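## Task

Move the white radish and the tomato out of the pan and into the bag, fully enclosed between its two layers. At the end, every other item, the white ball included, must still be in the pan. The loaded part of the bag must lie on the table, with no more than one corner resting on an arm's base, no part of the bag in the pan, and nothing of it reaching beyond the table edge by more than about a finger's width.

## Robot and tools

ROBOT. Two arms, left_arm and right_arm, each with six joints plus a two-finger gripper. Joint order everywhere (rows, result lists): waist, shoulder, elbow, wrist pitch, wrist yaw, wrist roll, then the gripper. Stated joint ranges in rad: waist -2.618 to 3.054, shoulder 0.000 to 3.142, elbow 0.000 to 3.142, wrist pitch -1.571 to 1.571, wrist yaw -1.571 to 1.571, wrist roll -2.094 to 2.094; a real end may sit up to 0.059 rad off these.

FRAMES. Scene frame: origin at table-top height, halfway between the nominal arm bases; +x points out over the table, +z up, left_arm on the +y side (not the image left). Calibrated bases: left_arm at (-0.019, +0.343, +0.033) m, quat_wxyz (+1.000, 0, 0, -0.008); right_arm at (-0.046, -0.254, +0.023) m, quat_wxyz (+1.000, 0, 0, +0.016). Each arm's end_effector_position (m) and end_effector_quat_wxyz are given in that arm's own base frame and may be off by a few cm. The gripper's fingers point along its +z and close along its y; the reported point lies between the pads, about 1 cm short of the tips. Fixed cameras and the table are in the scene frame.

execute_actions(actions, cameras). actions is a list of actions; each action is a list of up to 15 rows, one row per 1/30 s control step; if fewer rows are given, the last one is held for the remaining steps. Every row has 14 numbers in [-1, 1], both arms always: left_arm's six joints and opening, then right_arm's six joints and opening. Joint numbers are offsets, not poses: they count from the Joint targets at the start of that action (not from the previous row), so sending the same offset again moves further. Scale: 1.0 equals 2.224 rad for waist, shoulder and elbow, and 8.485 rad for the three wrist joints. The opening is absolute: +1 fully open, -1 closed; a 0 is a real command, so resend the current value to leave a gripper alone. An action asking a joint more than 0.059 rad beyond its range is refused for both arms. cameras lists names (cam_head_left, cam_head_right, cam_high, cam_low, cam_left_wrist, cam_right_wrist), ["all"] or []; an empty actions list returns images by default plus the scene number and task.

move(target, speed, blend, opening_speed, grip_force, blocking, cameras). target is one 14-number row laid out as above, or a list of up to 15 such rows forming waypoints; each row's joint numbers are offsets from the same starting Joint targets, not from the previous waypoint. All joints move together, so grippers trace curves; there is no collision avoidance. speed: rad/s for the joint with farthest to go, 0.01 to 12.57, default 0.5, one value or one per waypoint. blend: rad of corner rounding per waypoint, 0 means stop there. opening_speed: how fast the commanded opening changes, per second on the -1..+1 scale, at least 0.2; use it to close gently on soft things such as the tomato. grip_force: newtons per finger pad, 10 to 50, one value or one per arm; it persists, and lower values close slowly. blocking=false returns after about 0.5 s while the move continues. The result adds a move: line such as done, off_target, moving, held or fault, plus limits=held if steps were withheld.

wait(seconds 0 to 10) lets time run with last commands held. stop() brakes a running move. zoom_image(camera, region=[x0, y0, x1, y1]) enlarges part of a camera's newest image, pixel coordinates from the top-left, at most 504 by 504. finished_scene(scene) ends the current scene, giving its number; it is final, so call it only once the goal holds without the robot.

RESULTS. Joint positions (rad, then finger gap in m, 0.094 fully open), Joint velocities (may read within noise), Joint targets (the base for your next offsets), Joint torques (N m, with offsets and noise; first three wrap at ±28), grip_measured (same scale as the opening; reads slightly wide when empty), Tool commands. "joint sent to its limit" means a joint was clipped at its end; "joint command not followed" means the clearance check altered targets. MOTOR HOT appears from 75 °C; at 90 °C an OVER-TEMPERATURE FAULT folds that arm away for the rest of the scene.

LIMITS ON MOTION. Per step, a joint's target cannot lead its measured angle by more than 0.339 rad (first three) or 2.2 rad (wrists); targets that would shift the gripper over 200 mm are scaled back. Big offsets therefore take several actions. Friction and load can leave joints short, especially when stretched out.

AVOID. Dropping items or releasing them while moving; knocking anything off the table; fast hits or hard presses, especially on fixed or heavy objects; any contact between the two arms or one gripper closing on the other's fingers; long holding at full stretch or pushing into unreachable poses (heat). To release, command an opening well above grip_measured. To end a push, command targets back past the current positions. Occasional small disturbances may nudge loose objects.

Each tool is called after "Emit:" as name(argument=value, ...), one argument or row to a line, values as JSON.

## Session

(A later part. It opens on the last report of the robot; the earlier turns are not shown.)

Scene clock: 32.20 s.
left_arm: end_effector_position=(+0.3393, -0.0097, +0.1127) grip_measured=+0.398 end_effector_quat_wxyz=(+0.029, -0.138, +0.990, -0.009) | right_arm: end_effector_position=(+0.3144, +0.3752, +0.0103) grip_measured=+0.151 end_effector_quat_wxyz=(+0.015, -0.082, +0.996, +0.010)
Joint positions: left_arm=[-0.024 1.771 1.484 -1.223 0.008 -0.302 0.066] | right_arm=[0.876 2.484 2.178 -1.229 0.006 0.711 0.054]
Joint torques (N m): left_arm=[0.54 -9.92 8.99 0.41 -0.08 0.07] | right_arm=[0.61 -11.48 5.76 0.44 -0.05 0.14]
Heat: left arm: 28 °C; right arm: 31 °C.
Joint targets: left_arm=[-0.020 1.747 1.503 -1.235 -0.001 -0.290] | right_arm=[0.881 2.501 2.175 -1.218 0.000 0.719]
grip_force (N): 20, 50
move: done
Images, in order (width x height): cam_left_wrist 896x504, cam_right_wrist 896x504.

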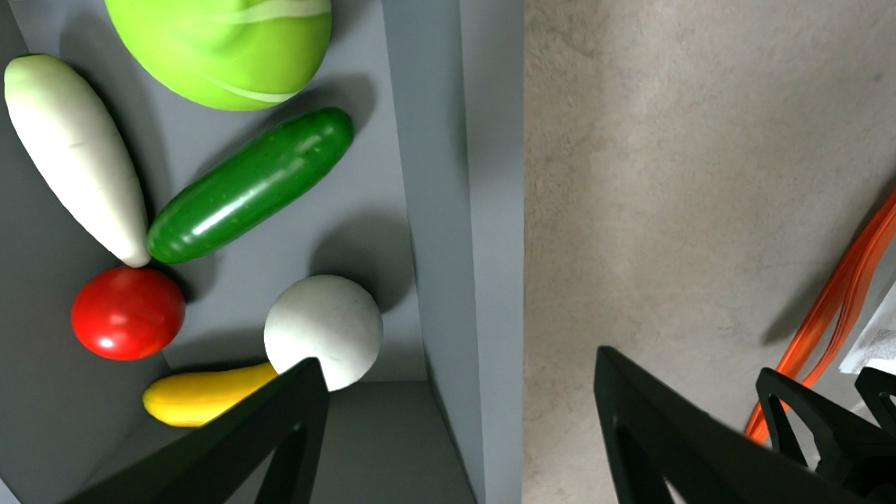

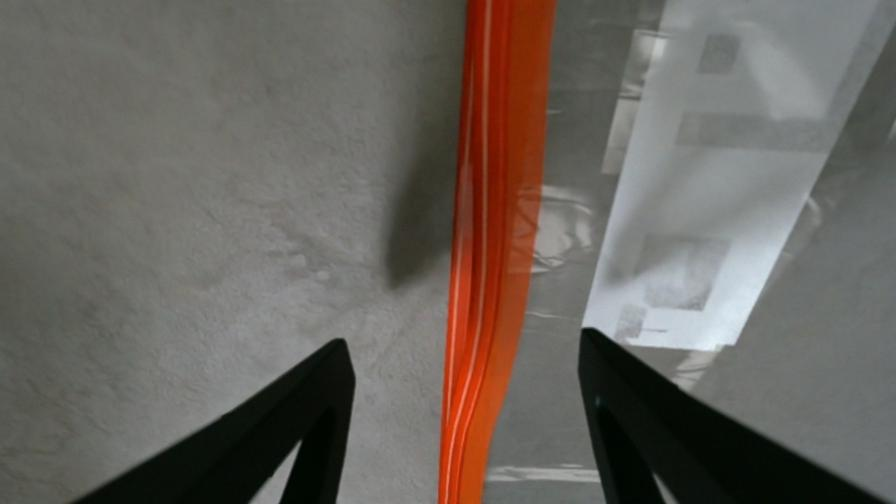

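Emit:
move(
  target=[0,0,0,0,0,0,0.4,-0.0054,0.004,-0.0194,0.0043,0,0,0.15],
  speed=0.1,
  cameras=["cam_right_wrist","cam_left_wrist"],
)

Scene clock: 33.70 s.
left_arm: end_effector_position=(+0.3393, -0.0097, +0.1127) grip_measured=+0.398 end_effector_quat_wxyz=(+0.029, -0.138, +0.990, -0.009) | right_arm: end_effector_position=(+0.3122, +0.3725, -0.0044) grip_measured=+0.151 end_effector_quat_wxyz=(+0.010, -0.082, +0.997, +0.005)
Joint positions: left_arm=[-0.024 1.771 1.484 -1.223 0.008 -0.302 0.066] | right_arm=[0.876 2.493 2.135 -1.193 0.006 0.711 0.054]
Joint torques (N m): left_arm=[0.55 -9.94 9.03 0.41 -0.08 0.07] | right_arm=[-0.54 -11.41 5.71 0.43 -0.05 0.13]
Heat: left arm: 29 °C; right arm: 32 °C.
Joint targets: left_arm=[-0.020 1.747 1.503 -1.235 -0.001 -0.290] | right_arm=[0.869 2.510 2.132 -1.181 0.000 0.719]
grip_force (N): 20, 50
move: done
Images, in order (width x height): cam_left_wrist 896x504, cam_right_wrist 896x504.

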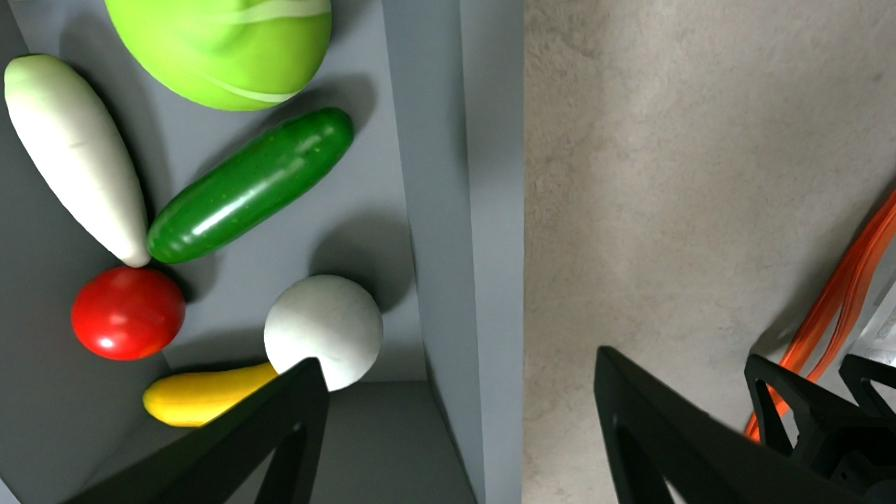

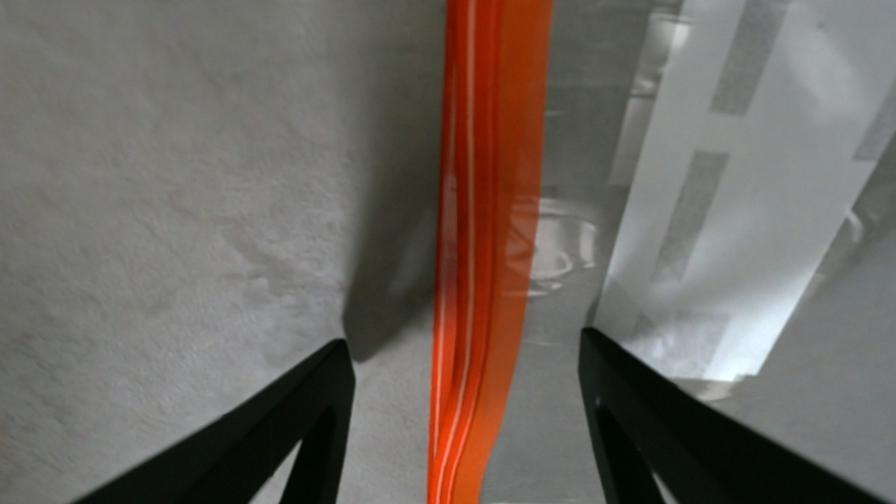

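Emit:
zoom_image(
  camera="cam_left_wrist",
  region=[700, 170, 896, 504],
)

Emit:
zoom_image(
  camera="cam_right_wrist",
  region=[320, 200, 620, 504],
)

Scaled by 1.509 from the camera's 896x504 image, which has a finer 1280x720 frame.

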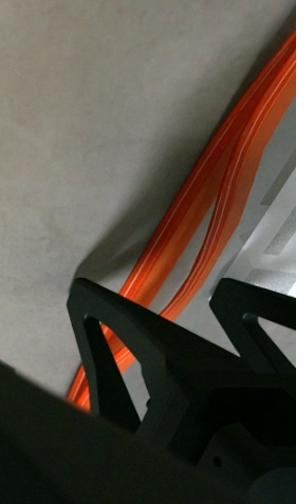

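Scaled by 1.658 from the camera's 896x504 image, which has a finer 1280x720 frame.

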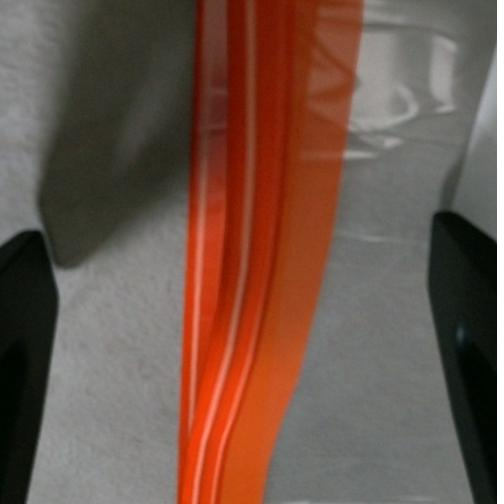

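Emit:
move(
  target=[0,0,0,0,0,0,0.4,-0.0119,0.0414,0.0773,-0.0094,0,-0.0031,0.15],
  speed=0.15,
  cameras=["cam_right_wrist","cam_left_wrist"],
)

Emit:
zoom_image(
  camera="cam_left_wrist",
  region=[700, 100, 896, 440],
)

Scene clock: 35.73 s.
left_arm: end_effector_position=(+0.3393, -0.0097, +0.1127) grip_measured=+0.398 end_effector_quat_wxyz=(+0.029, -0.138, +0.990, -0.009) | right_arm: end_effector_position=(+0.3285, +0.3738, -0.0067) grip_measured=+0.151 end_effector_quat_wxyz=(+0.006, -0.075, +0.997, +0.003)
Joint positions: left_arm=[-0.024 1.771 1.484 -1.223 0.008 -0.302 0.066] | right_arm=[0.851 2.575 2.28 -1.264 0.004 0.702 0.054]
Joint torques (N m): left_arm=[0.59 -9.92 9.03 0.41 -0.09 0.07] | right_arm=[-0.79 -10.99 8.29 0.31 -0.03 -0.06]
Heat: left arm: 29 °C; right arm: 32 °C.
Joint targets: left_arm=[-0.020 1.747 1.503 -1.235 -0.001 -0.290] | right_arm=[0.843 2.602 2.304 -1.261 0.000 0.693]
grip_force (N): 20, 50
move: done
Images, in order (width x height): cam_left_wrist 896x504, cam_right_wrist 896x504.

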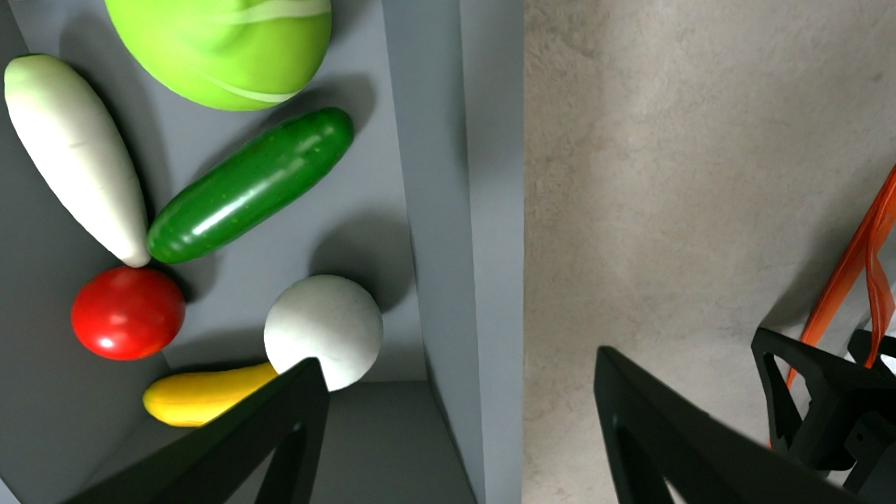

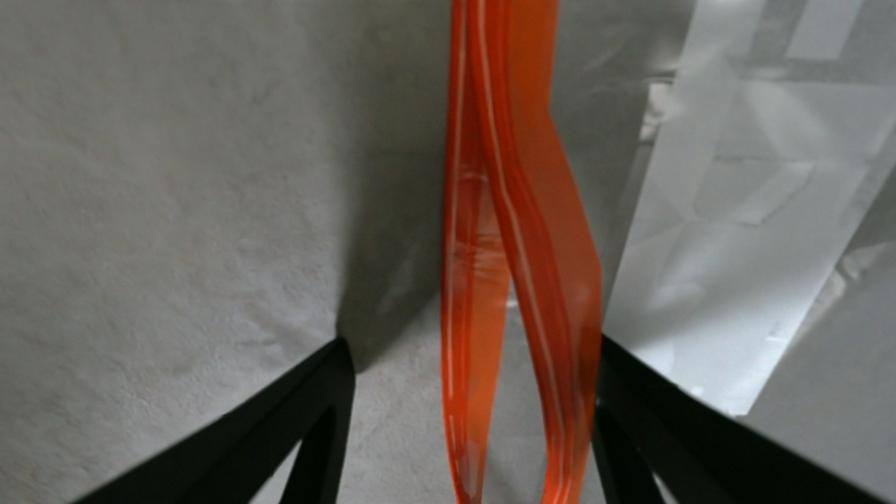

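Scaled by 1.482 from the camera's 896x504 image, which has a finer 1280x720 frame.

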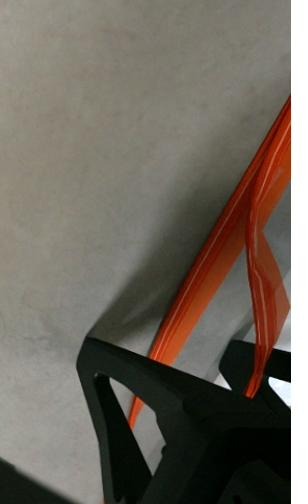

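Emit:
move(
  target=[
    [0,0,0,0,0,0,0.4,0,-0.0009,0.011,-0.0031,0,0,0.15],
    [0,0,0,0,0,0,0.4,0,-0.0009,0.011,-0.0031,0,0,-1],
  ],
  speed=0.15,
  opening_speed=0.5,
  cameras=["cam_right_wrist","cam_left_wrist"],
)

Emit:
zoom_image(
  camera="cam_right_wrist",
  region=[320, 200, 620, 504],
)

Emit:
zoom_image(
  camera="cam_left_wrist",
  region=[700, 100, 896, 440],
)

Scene clock: 39.77 s.
left_arm: end_effector_position=(+0.3393, -0.0097, +0.1127) grip_measured=+0.398 end_effector_quat_wxyz=(+0.029, -0.138, +0.990, -0.009) | right_arm: end_effector_position=(+0.3290, +0.3732, -0.0040) grip_measured=-0.990 end_effector_quat_wxyz=(+0.004, -0.075, +0.997, +0.001)
Joint positions: left_arm=[-0.024 1.771 1.484 -1.223 0.008 -0.302 0.066] | right_arm=[0.85 2.581 2.301 -1.283 0.004 0.699 0]
Joint torques (N m): left_arm=[0.57 -9.94 9.03 0.41 -0.09 0.07] | right_arm=[-0.76 -11.7 8.57 0.23 -0.03 -0.02]
Heat: left arm: 30 °C; right arm: 34 °C.
Joint targets: left_arm=[-0.020 1.747 1.503 -1.235 -0.001 -0.290] | right_arm=[0.843 2.600 2.328 -1.288 0.000 0.693]
grip_force (N): 20, 50
move: done
Images, in order (width x height): cam_left_wrist 896x504, cam_right_wrist 896x504.

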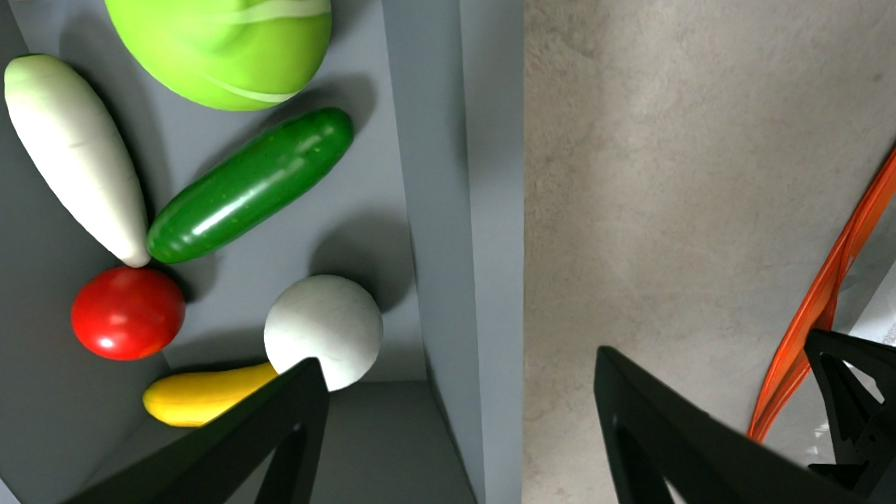

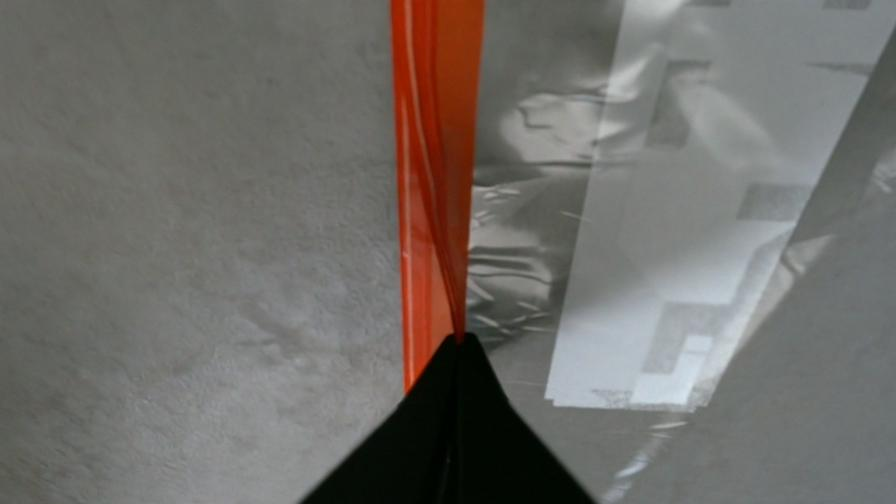

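Scaled by 1.658 from the camera's 896x504 image, which has a finer 1280x720 frame.

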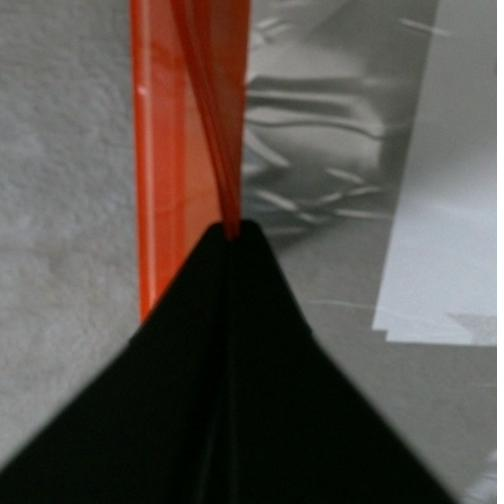

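Scaled by 1.482 from the camera's 896x504 image, which has a finer 1280x720 frame.

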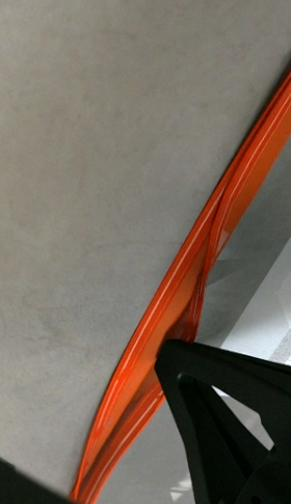

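Emit:
move(
  target=[0,0,0,0,0,0,0.4,0,-0.2248,-0.2576,0.0504,0,0,-1],
  speed=0.2,
  cameras=["cam_right_wrist","cam_left_wrist","cam_low","cam_high"],
)

Emit:
zoom_image(
  camera="cam_low",
  region=[350, 200, 650, 400],
)

Scene clock: 43.77 s.
left_arm: end_effector_position=(+0.3393, -0.0097, +0.1127) grip_measured=+0.398 end_effector_quat_wxyz=(+0.029, -0.138, +0.990, -0.009) | right_arm: end_effector_position=(+0.3229, +0.3663, +0.0574) grip_measured=-0.990 end_effector_quat_wxyz=(+0.108, -0.074, +0.986, +0.103)
Joint positions: left_arm=[-0.024 1.771 1.484 -1.223 0.008 -0.302 0.066] | right_arm=[0.85 2.157 1.761 -0.876 0.004 0.699 0]
Joint torques (N m): left_arm=[0.55 -9.95 9.05 0.42 -0.1 0.08] | right_arm=[-0.61 -16.2 5.93 0.98 -0.02 -0.04]
Heat: left arm: 30 °C; right arm: 37 °C.
Joint targets: left_arm=[-0.020 1.747 1.503 -1.235 -0.001 -0.290] | right_arm=[0.843 2.100 1.755 -0.860 0.000 0.693]
grip_force (N): 20, 50
move: off_target (right_arm); right_arm: the shoulder is farthest, 0.057 rad from its target
Images, in order (width x height): cam_high 896x504, cam_low 896x504, cam_left_wrist 896x504, cam_right_wrist 896x504.

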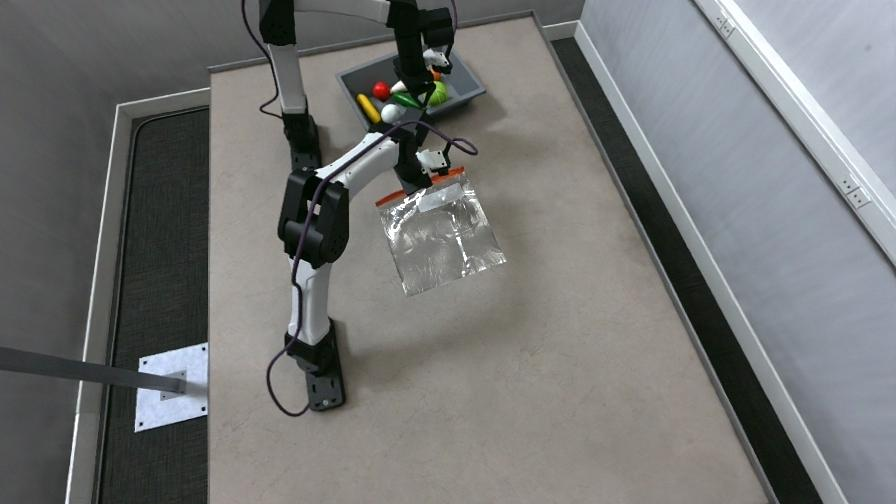

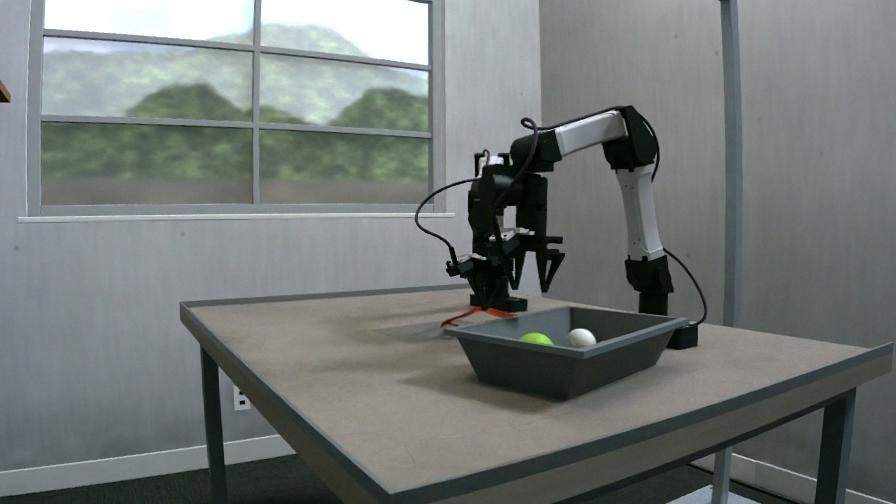

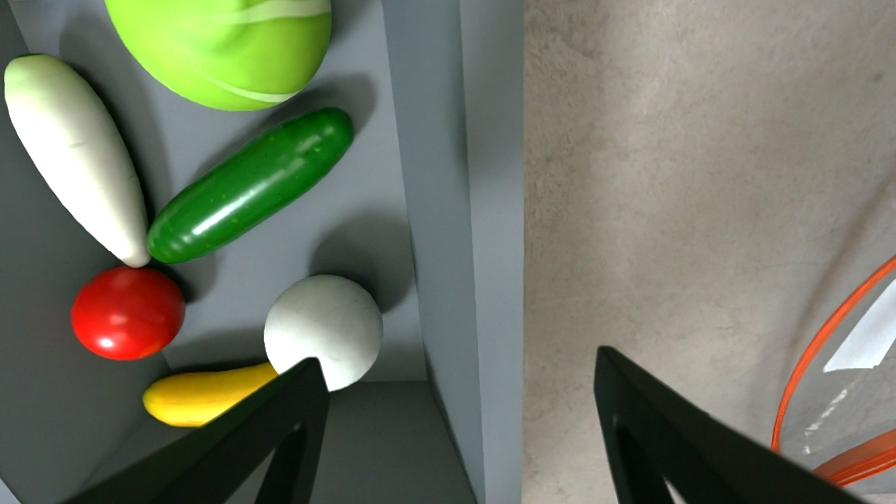

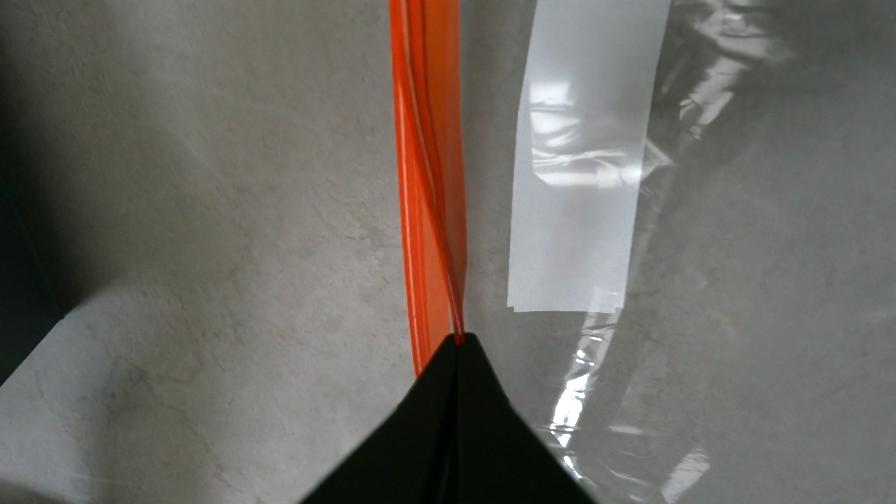

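Scaled by 1.680 from the camera's 896x504 image, which has a finer 1280x720 frame.

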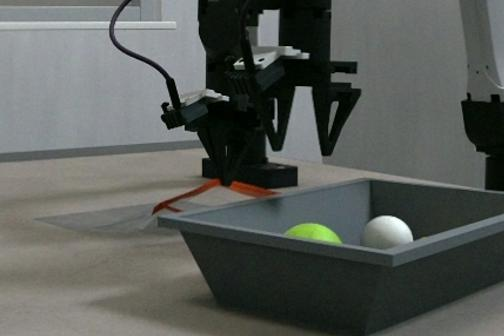

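Emit:
move(
  target=[0.2487,-0.1201,-0.152,0.0047,0,0.0642,0.4,-0.0436,-0.1529,-0.2271,0.0483,0,-0.0124,-1],
  speed=0.3,
  cameras=["cam_right_wrist","cam_left_wrist","cam_low","cam_high","cam_head_left"],
)

Scene clock: 51.50 s.
left_arm: end_effector_position=(+0.2279, +0.1320, +0.1083) grip_measured=+0.398 end_effector_quat_wxyz=(+0.021, -0.143, +0.989, +0.005) | right_arm: end_effector_position=(+0.3303, +0.3075, +0.0814) grip_measured=-0.990 end_effector_quat_wxyz=(+0.213, -0.074, +0.960, +0.168)
Joint positions: left_arm=[0.53 1.5 1.177 -1.205 0.007 0.242 0.066] | right_arm=[0.751 1.806 1.255 -0.469 0.004 0.596 0]
Joint torques (N m): left_arm=[0.5 -7.1 5.85 0.61 -0.05 0.08] | right_arm=[-0.5 -12.7 6.23 1.4 -0.04 -0.07]
Heat: left arm: 31 °C; right arm: 40 °C.
Joint targets: left_arm=[0.533 1.480 1.165 -1.195 -0.001 0.255] | right_arm=[0.746 1.760 1.250 -0.450 0.000 0.587]
grip_force (N): 20, 50
move: off_target (right_arm); right_arm: the shoulder is farthest, 0.047 rad from its target
Images, in order (width x height): cam_head_left 896x504, cam_high 896x504, cam_low 896x504, cam_left_wrist 896x504, cam_right_wrist 896x504.

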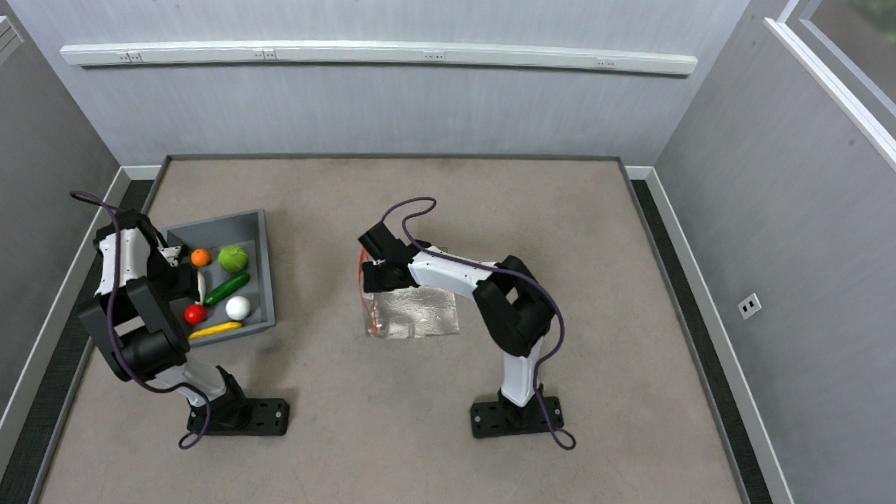

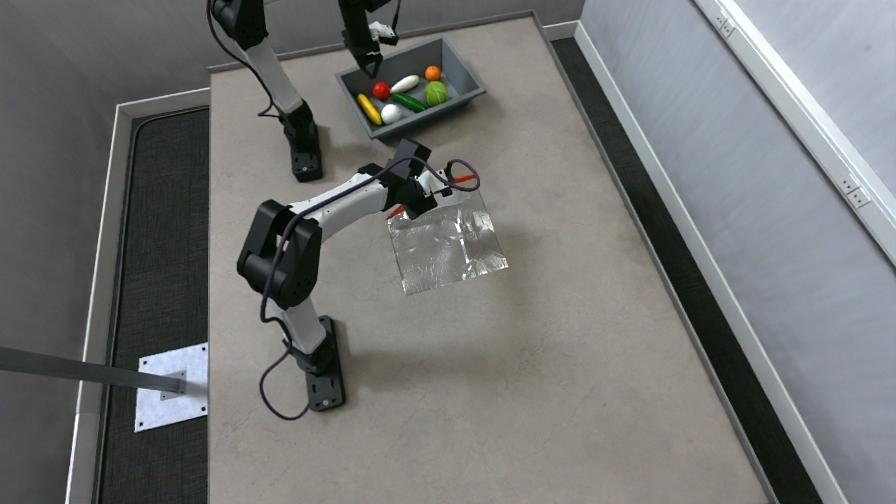

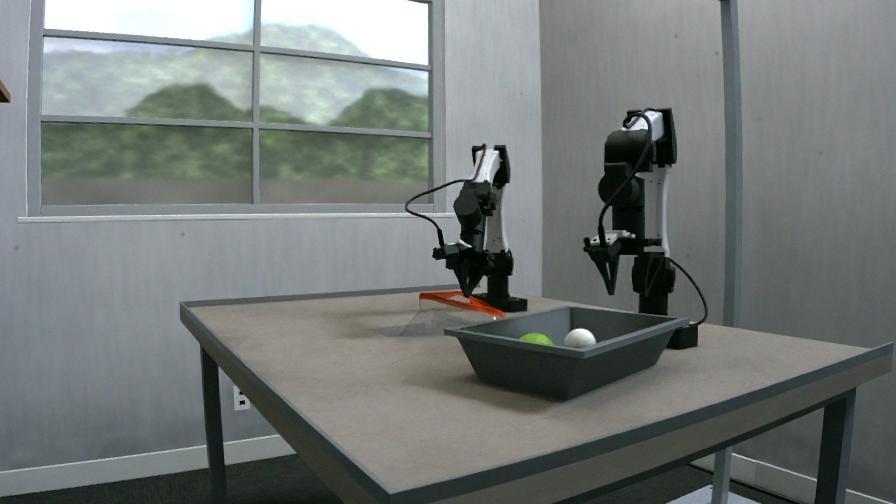

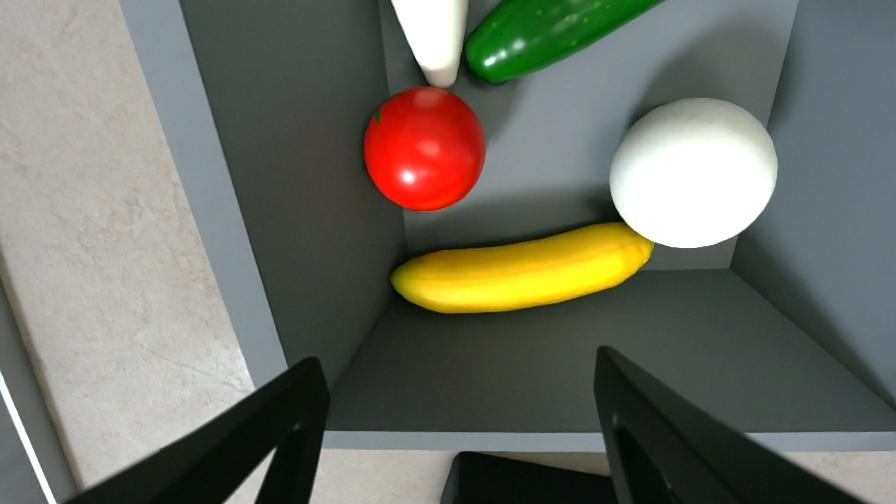

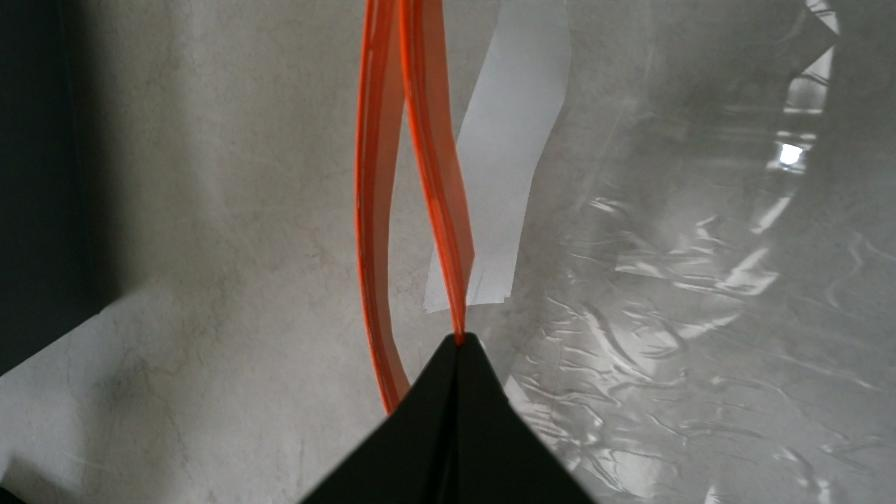

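Emit:
move(
  target=[
    [0.0067,0.0463,0.0315,0.0021,0,0.0018,0.46,0,0,0,0,0,0,-1],
    [0.0067,0.0989,-0.0944,0.0489,0,0.0018,0.46,0,0,0,0,0,0,-1],
  ],
  speed=[0.4,0.3],
  cameras=["cam_left_wrist"],
)

Scene clock: 55.40 s.
left_arm: end_effector_position=(+0.2477, +0.1477, +0.0112) grip_measured=+0.458 end_effector_quat_wxyz=(+0.028, -0.141, +0.990, +0.008) | right_arm: end_effector_position=(+0.3304, +0.3076, +0.0814) grip_measured=-0.990 end_effector_quat_wxyz=(+0.214, -0.074, +0.960, +0.168)
Joint positions: left_arm=[0.542 1.687 0.964 -0.791 0.007 0.258 0.069] | right_arm=[0.751 1.806 1.255 -0.469 0.004 0.596 0]
Joint torques (N m): left_arm=[0.7 -5.61 5.45 0.65 -0.04 0.08] | right_arm=[-0.49 -12.7 6.23 1.38 -0.04 -0.06]
Heat: left arm: 31 °C; right arm: 41 °C.
Joint targets: left_arm=[0.548 1.700 0.955 -0.780 -0.001 0.270] | right_arm=[0.746 1.760 1.250 -0.450 0.000 0.587]
grip_force (N): 20, 50
move: off_target (right_arm); right_arm: the shoulder is farthest, 0.046 rad from its target
Images, in order (width x height): cam_left_wrist 896x504.

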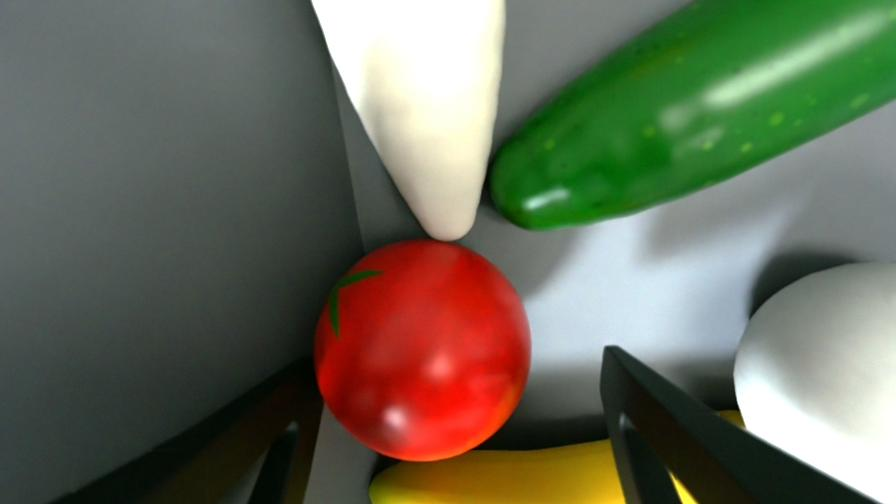

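Emit:
move(
  target=[
    [0,0.0042,-0.0103,0.0038,0,0,0.46,0,0,0,0,0,0,-1],
    [0,0.0042,-0.0103,0.0038,0,0,0.0,0,0,0,0,0,0,-1],
  ],
  speed=0.3,
  opening_speed=0.4,
  cameras=["cam_left_wrist"],
)

Scene clock: 66.03 s.
left_arm: end_effector_position=(+0.2479, +0.1478, +0.0055) grip_measured=+0.007 end_effector_quat_wxyz=(+0.031, -0.141, +0.989, +0.009) | right_arm: end_effector_position=(+0.3304, +0.3076, +0.0814) grip_measured=-0.990 end_effector_quat_wxyz=(+0.214, -0.074, +0.960, +0.168)
Joint positions: left_arm=[0.542 1.692 0.945 -0.758 0.007 0.258 0.047] | right_arm=[0.751 1.806 1.255 -0.469 0.004 0.596 0]
Joint torques (N m): left_arm=[0.68 -5.31 5.09 0.67 -0.04 0.08] | right_arm=[-0.49 -12.7 6.24 1.39 -0.04 -0.06]
Heat: left arm: 30 °C; right arm: 44 °C.
Joint targets: left_arm=[0.548 1.709 0.932 -0.748 -0.001 0.271] | right_arm=[0.746 1.760 1.250 -0.450 0.000 0.587]
grip_force (N): 20, 50
move: off_target (right_arm); right_arm: the shoulder is farthest, 0.046 rad from its target
Images, in order (width x height): cam_left_wrist 896x504.

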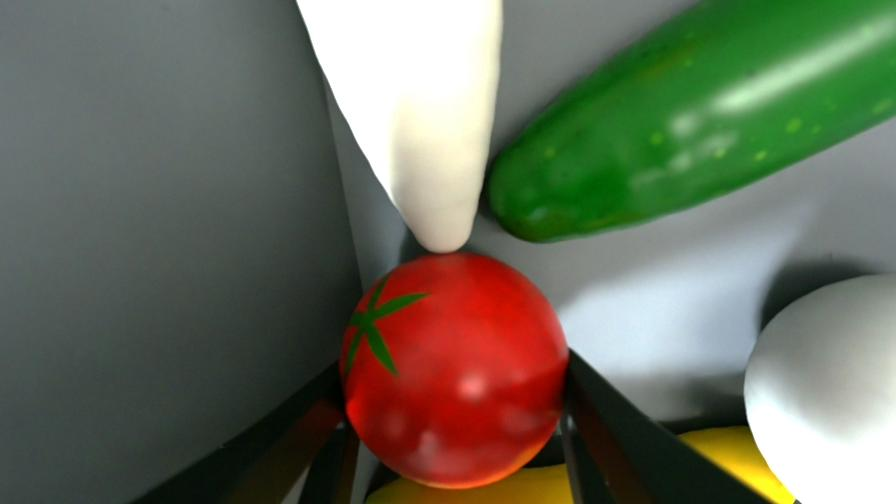

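Emit:
move(
  target=[
    [0,-0.0558,0.2442,-0.078,0,0,0.0,-0.0283,-0.0495,-0.0652,0.0112,0,-0.007,-1],
    [-0.5638,0.1151,0.4218,-0.0792,0,-0.2735,0.0,-0.0283,-0.0495,-0.0652,0.0112,0,-0.007,-1],
  ],
  speed=[0.4,1.0],
  cameras=["cam_left_wrist","cam_right_wrist","cam_high","cam_head_left","cam_low"],
)

Scene clock: 73.77 s.
left_arm: end_effector_position=(+0.2900, -0.2500, +0.1474) grip_measured=+0.007 end_effector_quat_wxyz=(+0.004, -0.616, +0.787, -0.033) | right_arm: end_effector_position=(+0.3342, +0.2744, +0.0879) grip_measured=-0.990 end_effector_quat_wxyz=(+0.248, -0.072, +0.951, +0.172)
Joint positions: left_arm=[-0.709 1.947 1.849 -1.407 0.006 -2.037 0.047] | right_arm=[0.689 1.693 1.11 -0.374 0.004 0.536 0]
Joint torques (N m): left_arm=[0.49 -7.98 9.02 0.31 -0.12 -0.12] | right_arm=[-0.58 -11.43 6.28 1.48 -0.04 -0.06]
Heat: left arm: 30 °C; right arm: 45 °C.
Joint targets: left_arm=[-0.706 1.965 1.870 -1.420 0.000 -2.050] | right_arm=[0.683 1.650 1.105 -0.355 0.000 0.528]
grip_force (N): 20, 50
move: off_target (right_arm); right_arm: the shoulder is farthest, 0.043 rad from its target
Images, in order (width x height): cam_head_left 896x504, cam_high 896x504, cam_low 896x504, cam_left_wrist 896x504, cam_right_wrist 896x504.

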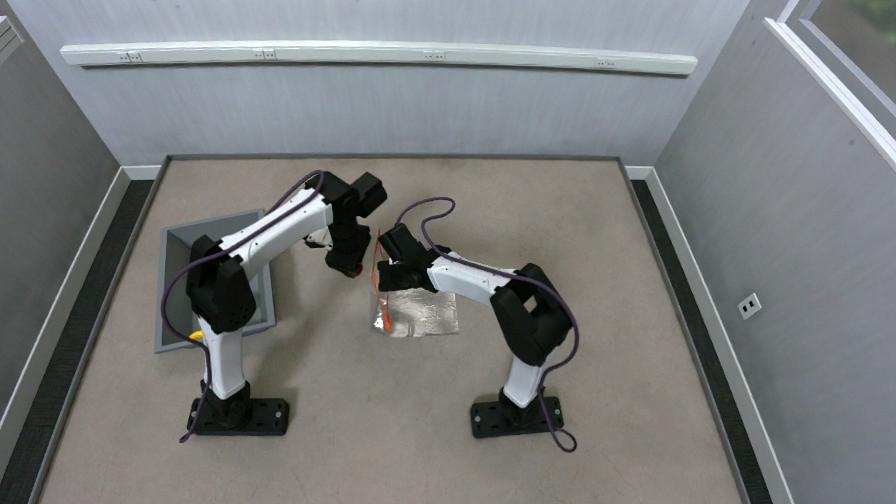

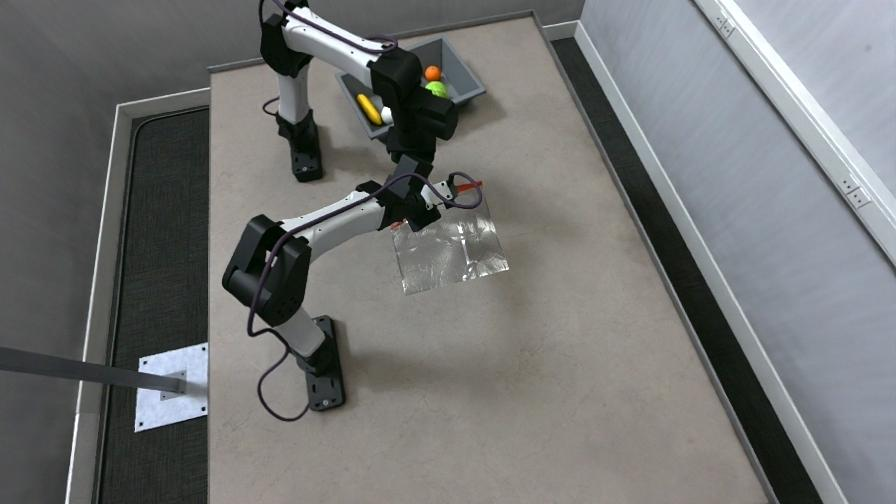

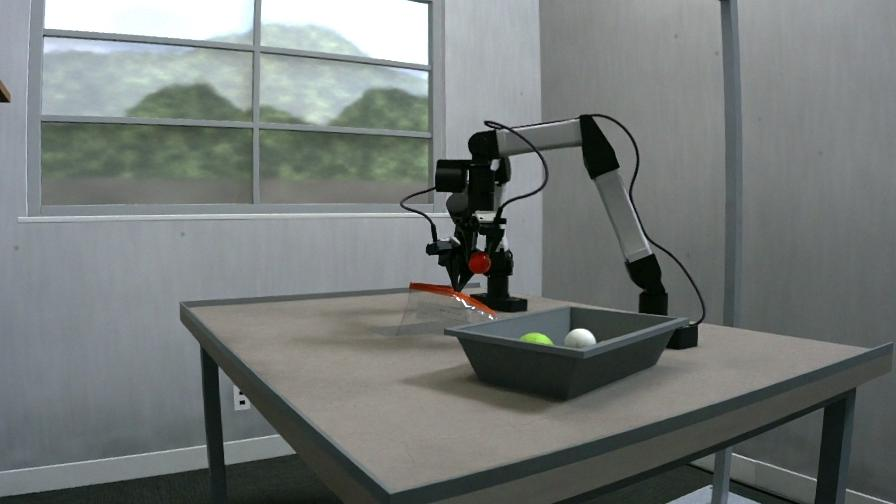

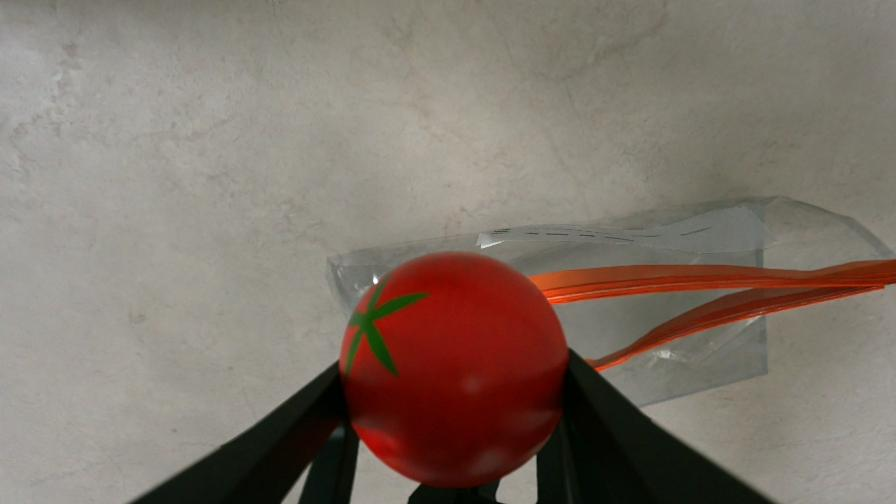

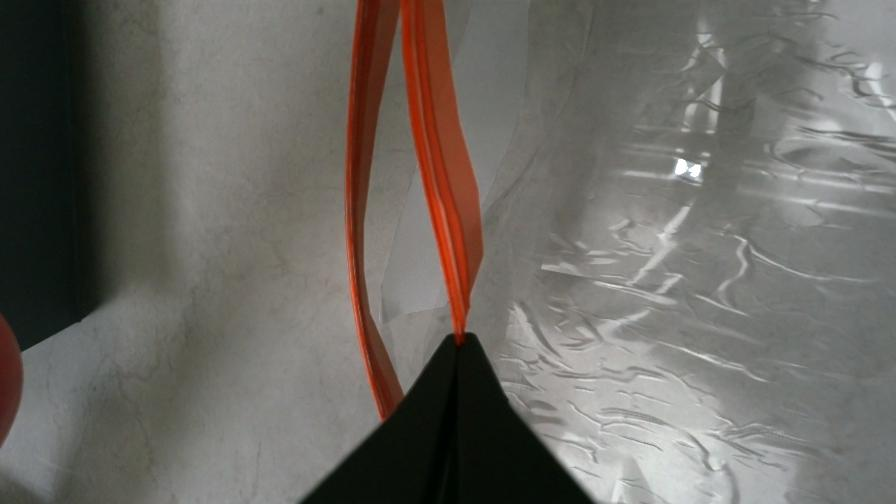

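Emit:
zoom_image(
  camera="cam_left_wrist",
  region=[320, 150, 896, 504],
)

Emit:
zoom_image(
  camera="cam_head_left",
  region=[320, 180, 500, 360],
)

Emit:
zoom_image(
  camera="cam_low",
  region=[350, 200, 550, 360],
)

Region (320, 150, 896, 504) is 576x354 pixels. A region can be at most 504 by 504 pixels.

Scaled by 2.800 from the camera's 896x504 image, which has a finer 1280x720 frame.

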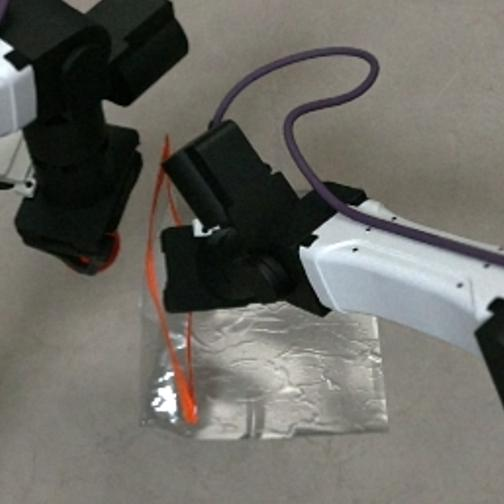

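Scaled by 2.520 from the camera's 896x504 image, which has a finer 1280x720 frame.

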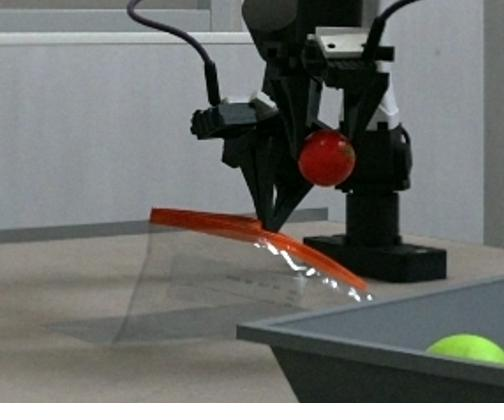

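Emit:
zoom_image(
  camera="cam_left_wrist",
  region=[392, 180, 896, 504],
)

Emit:
zoom_image(
  camera="cam_right_wrist",
  region=[200, 0, 600, 440],
)

Scaled by 1.000.

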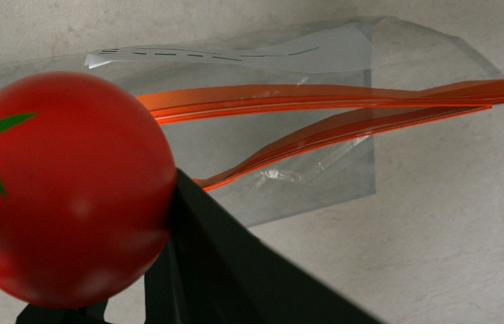

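Scaled by 1.145 from the camera's 896x504 image, which has a finer 1280x720 frame.

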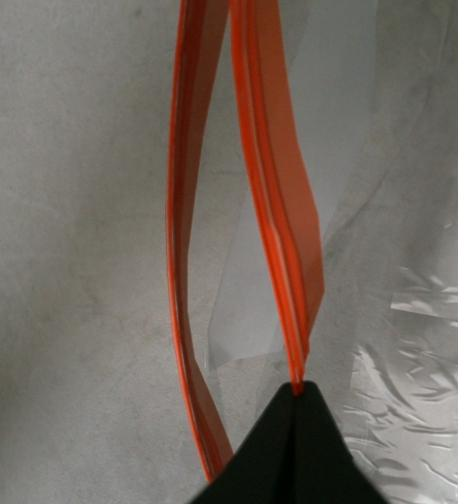

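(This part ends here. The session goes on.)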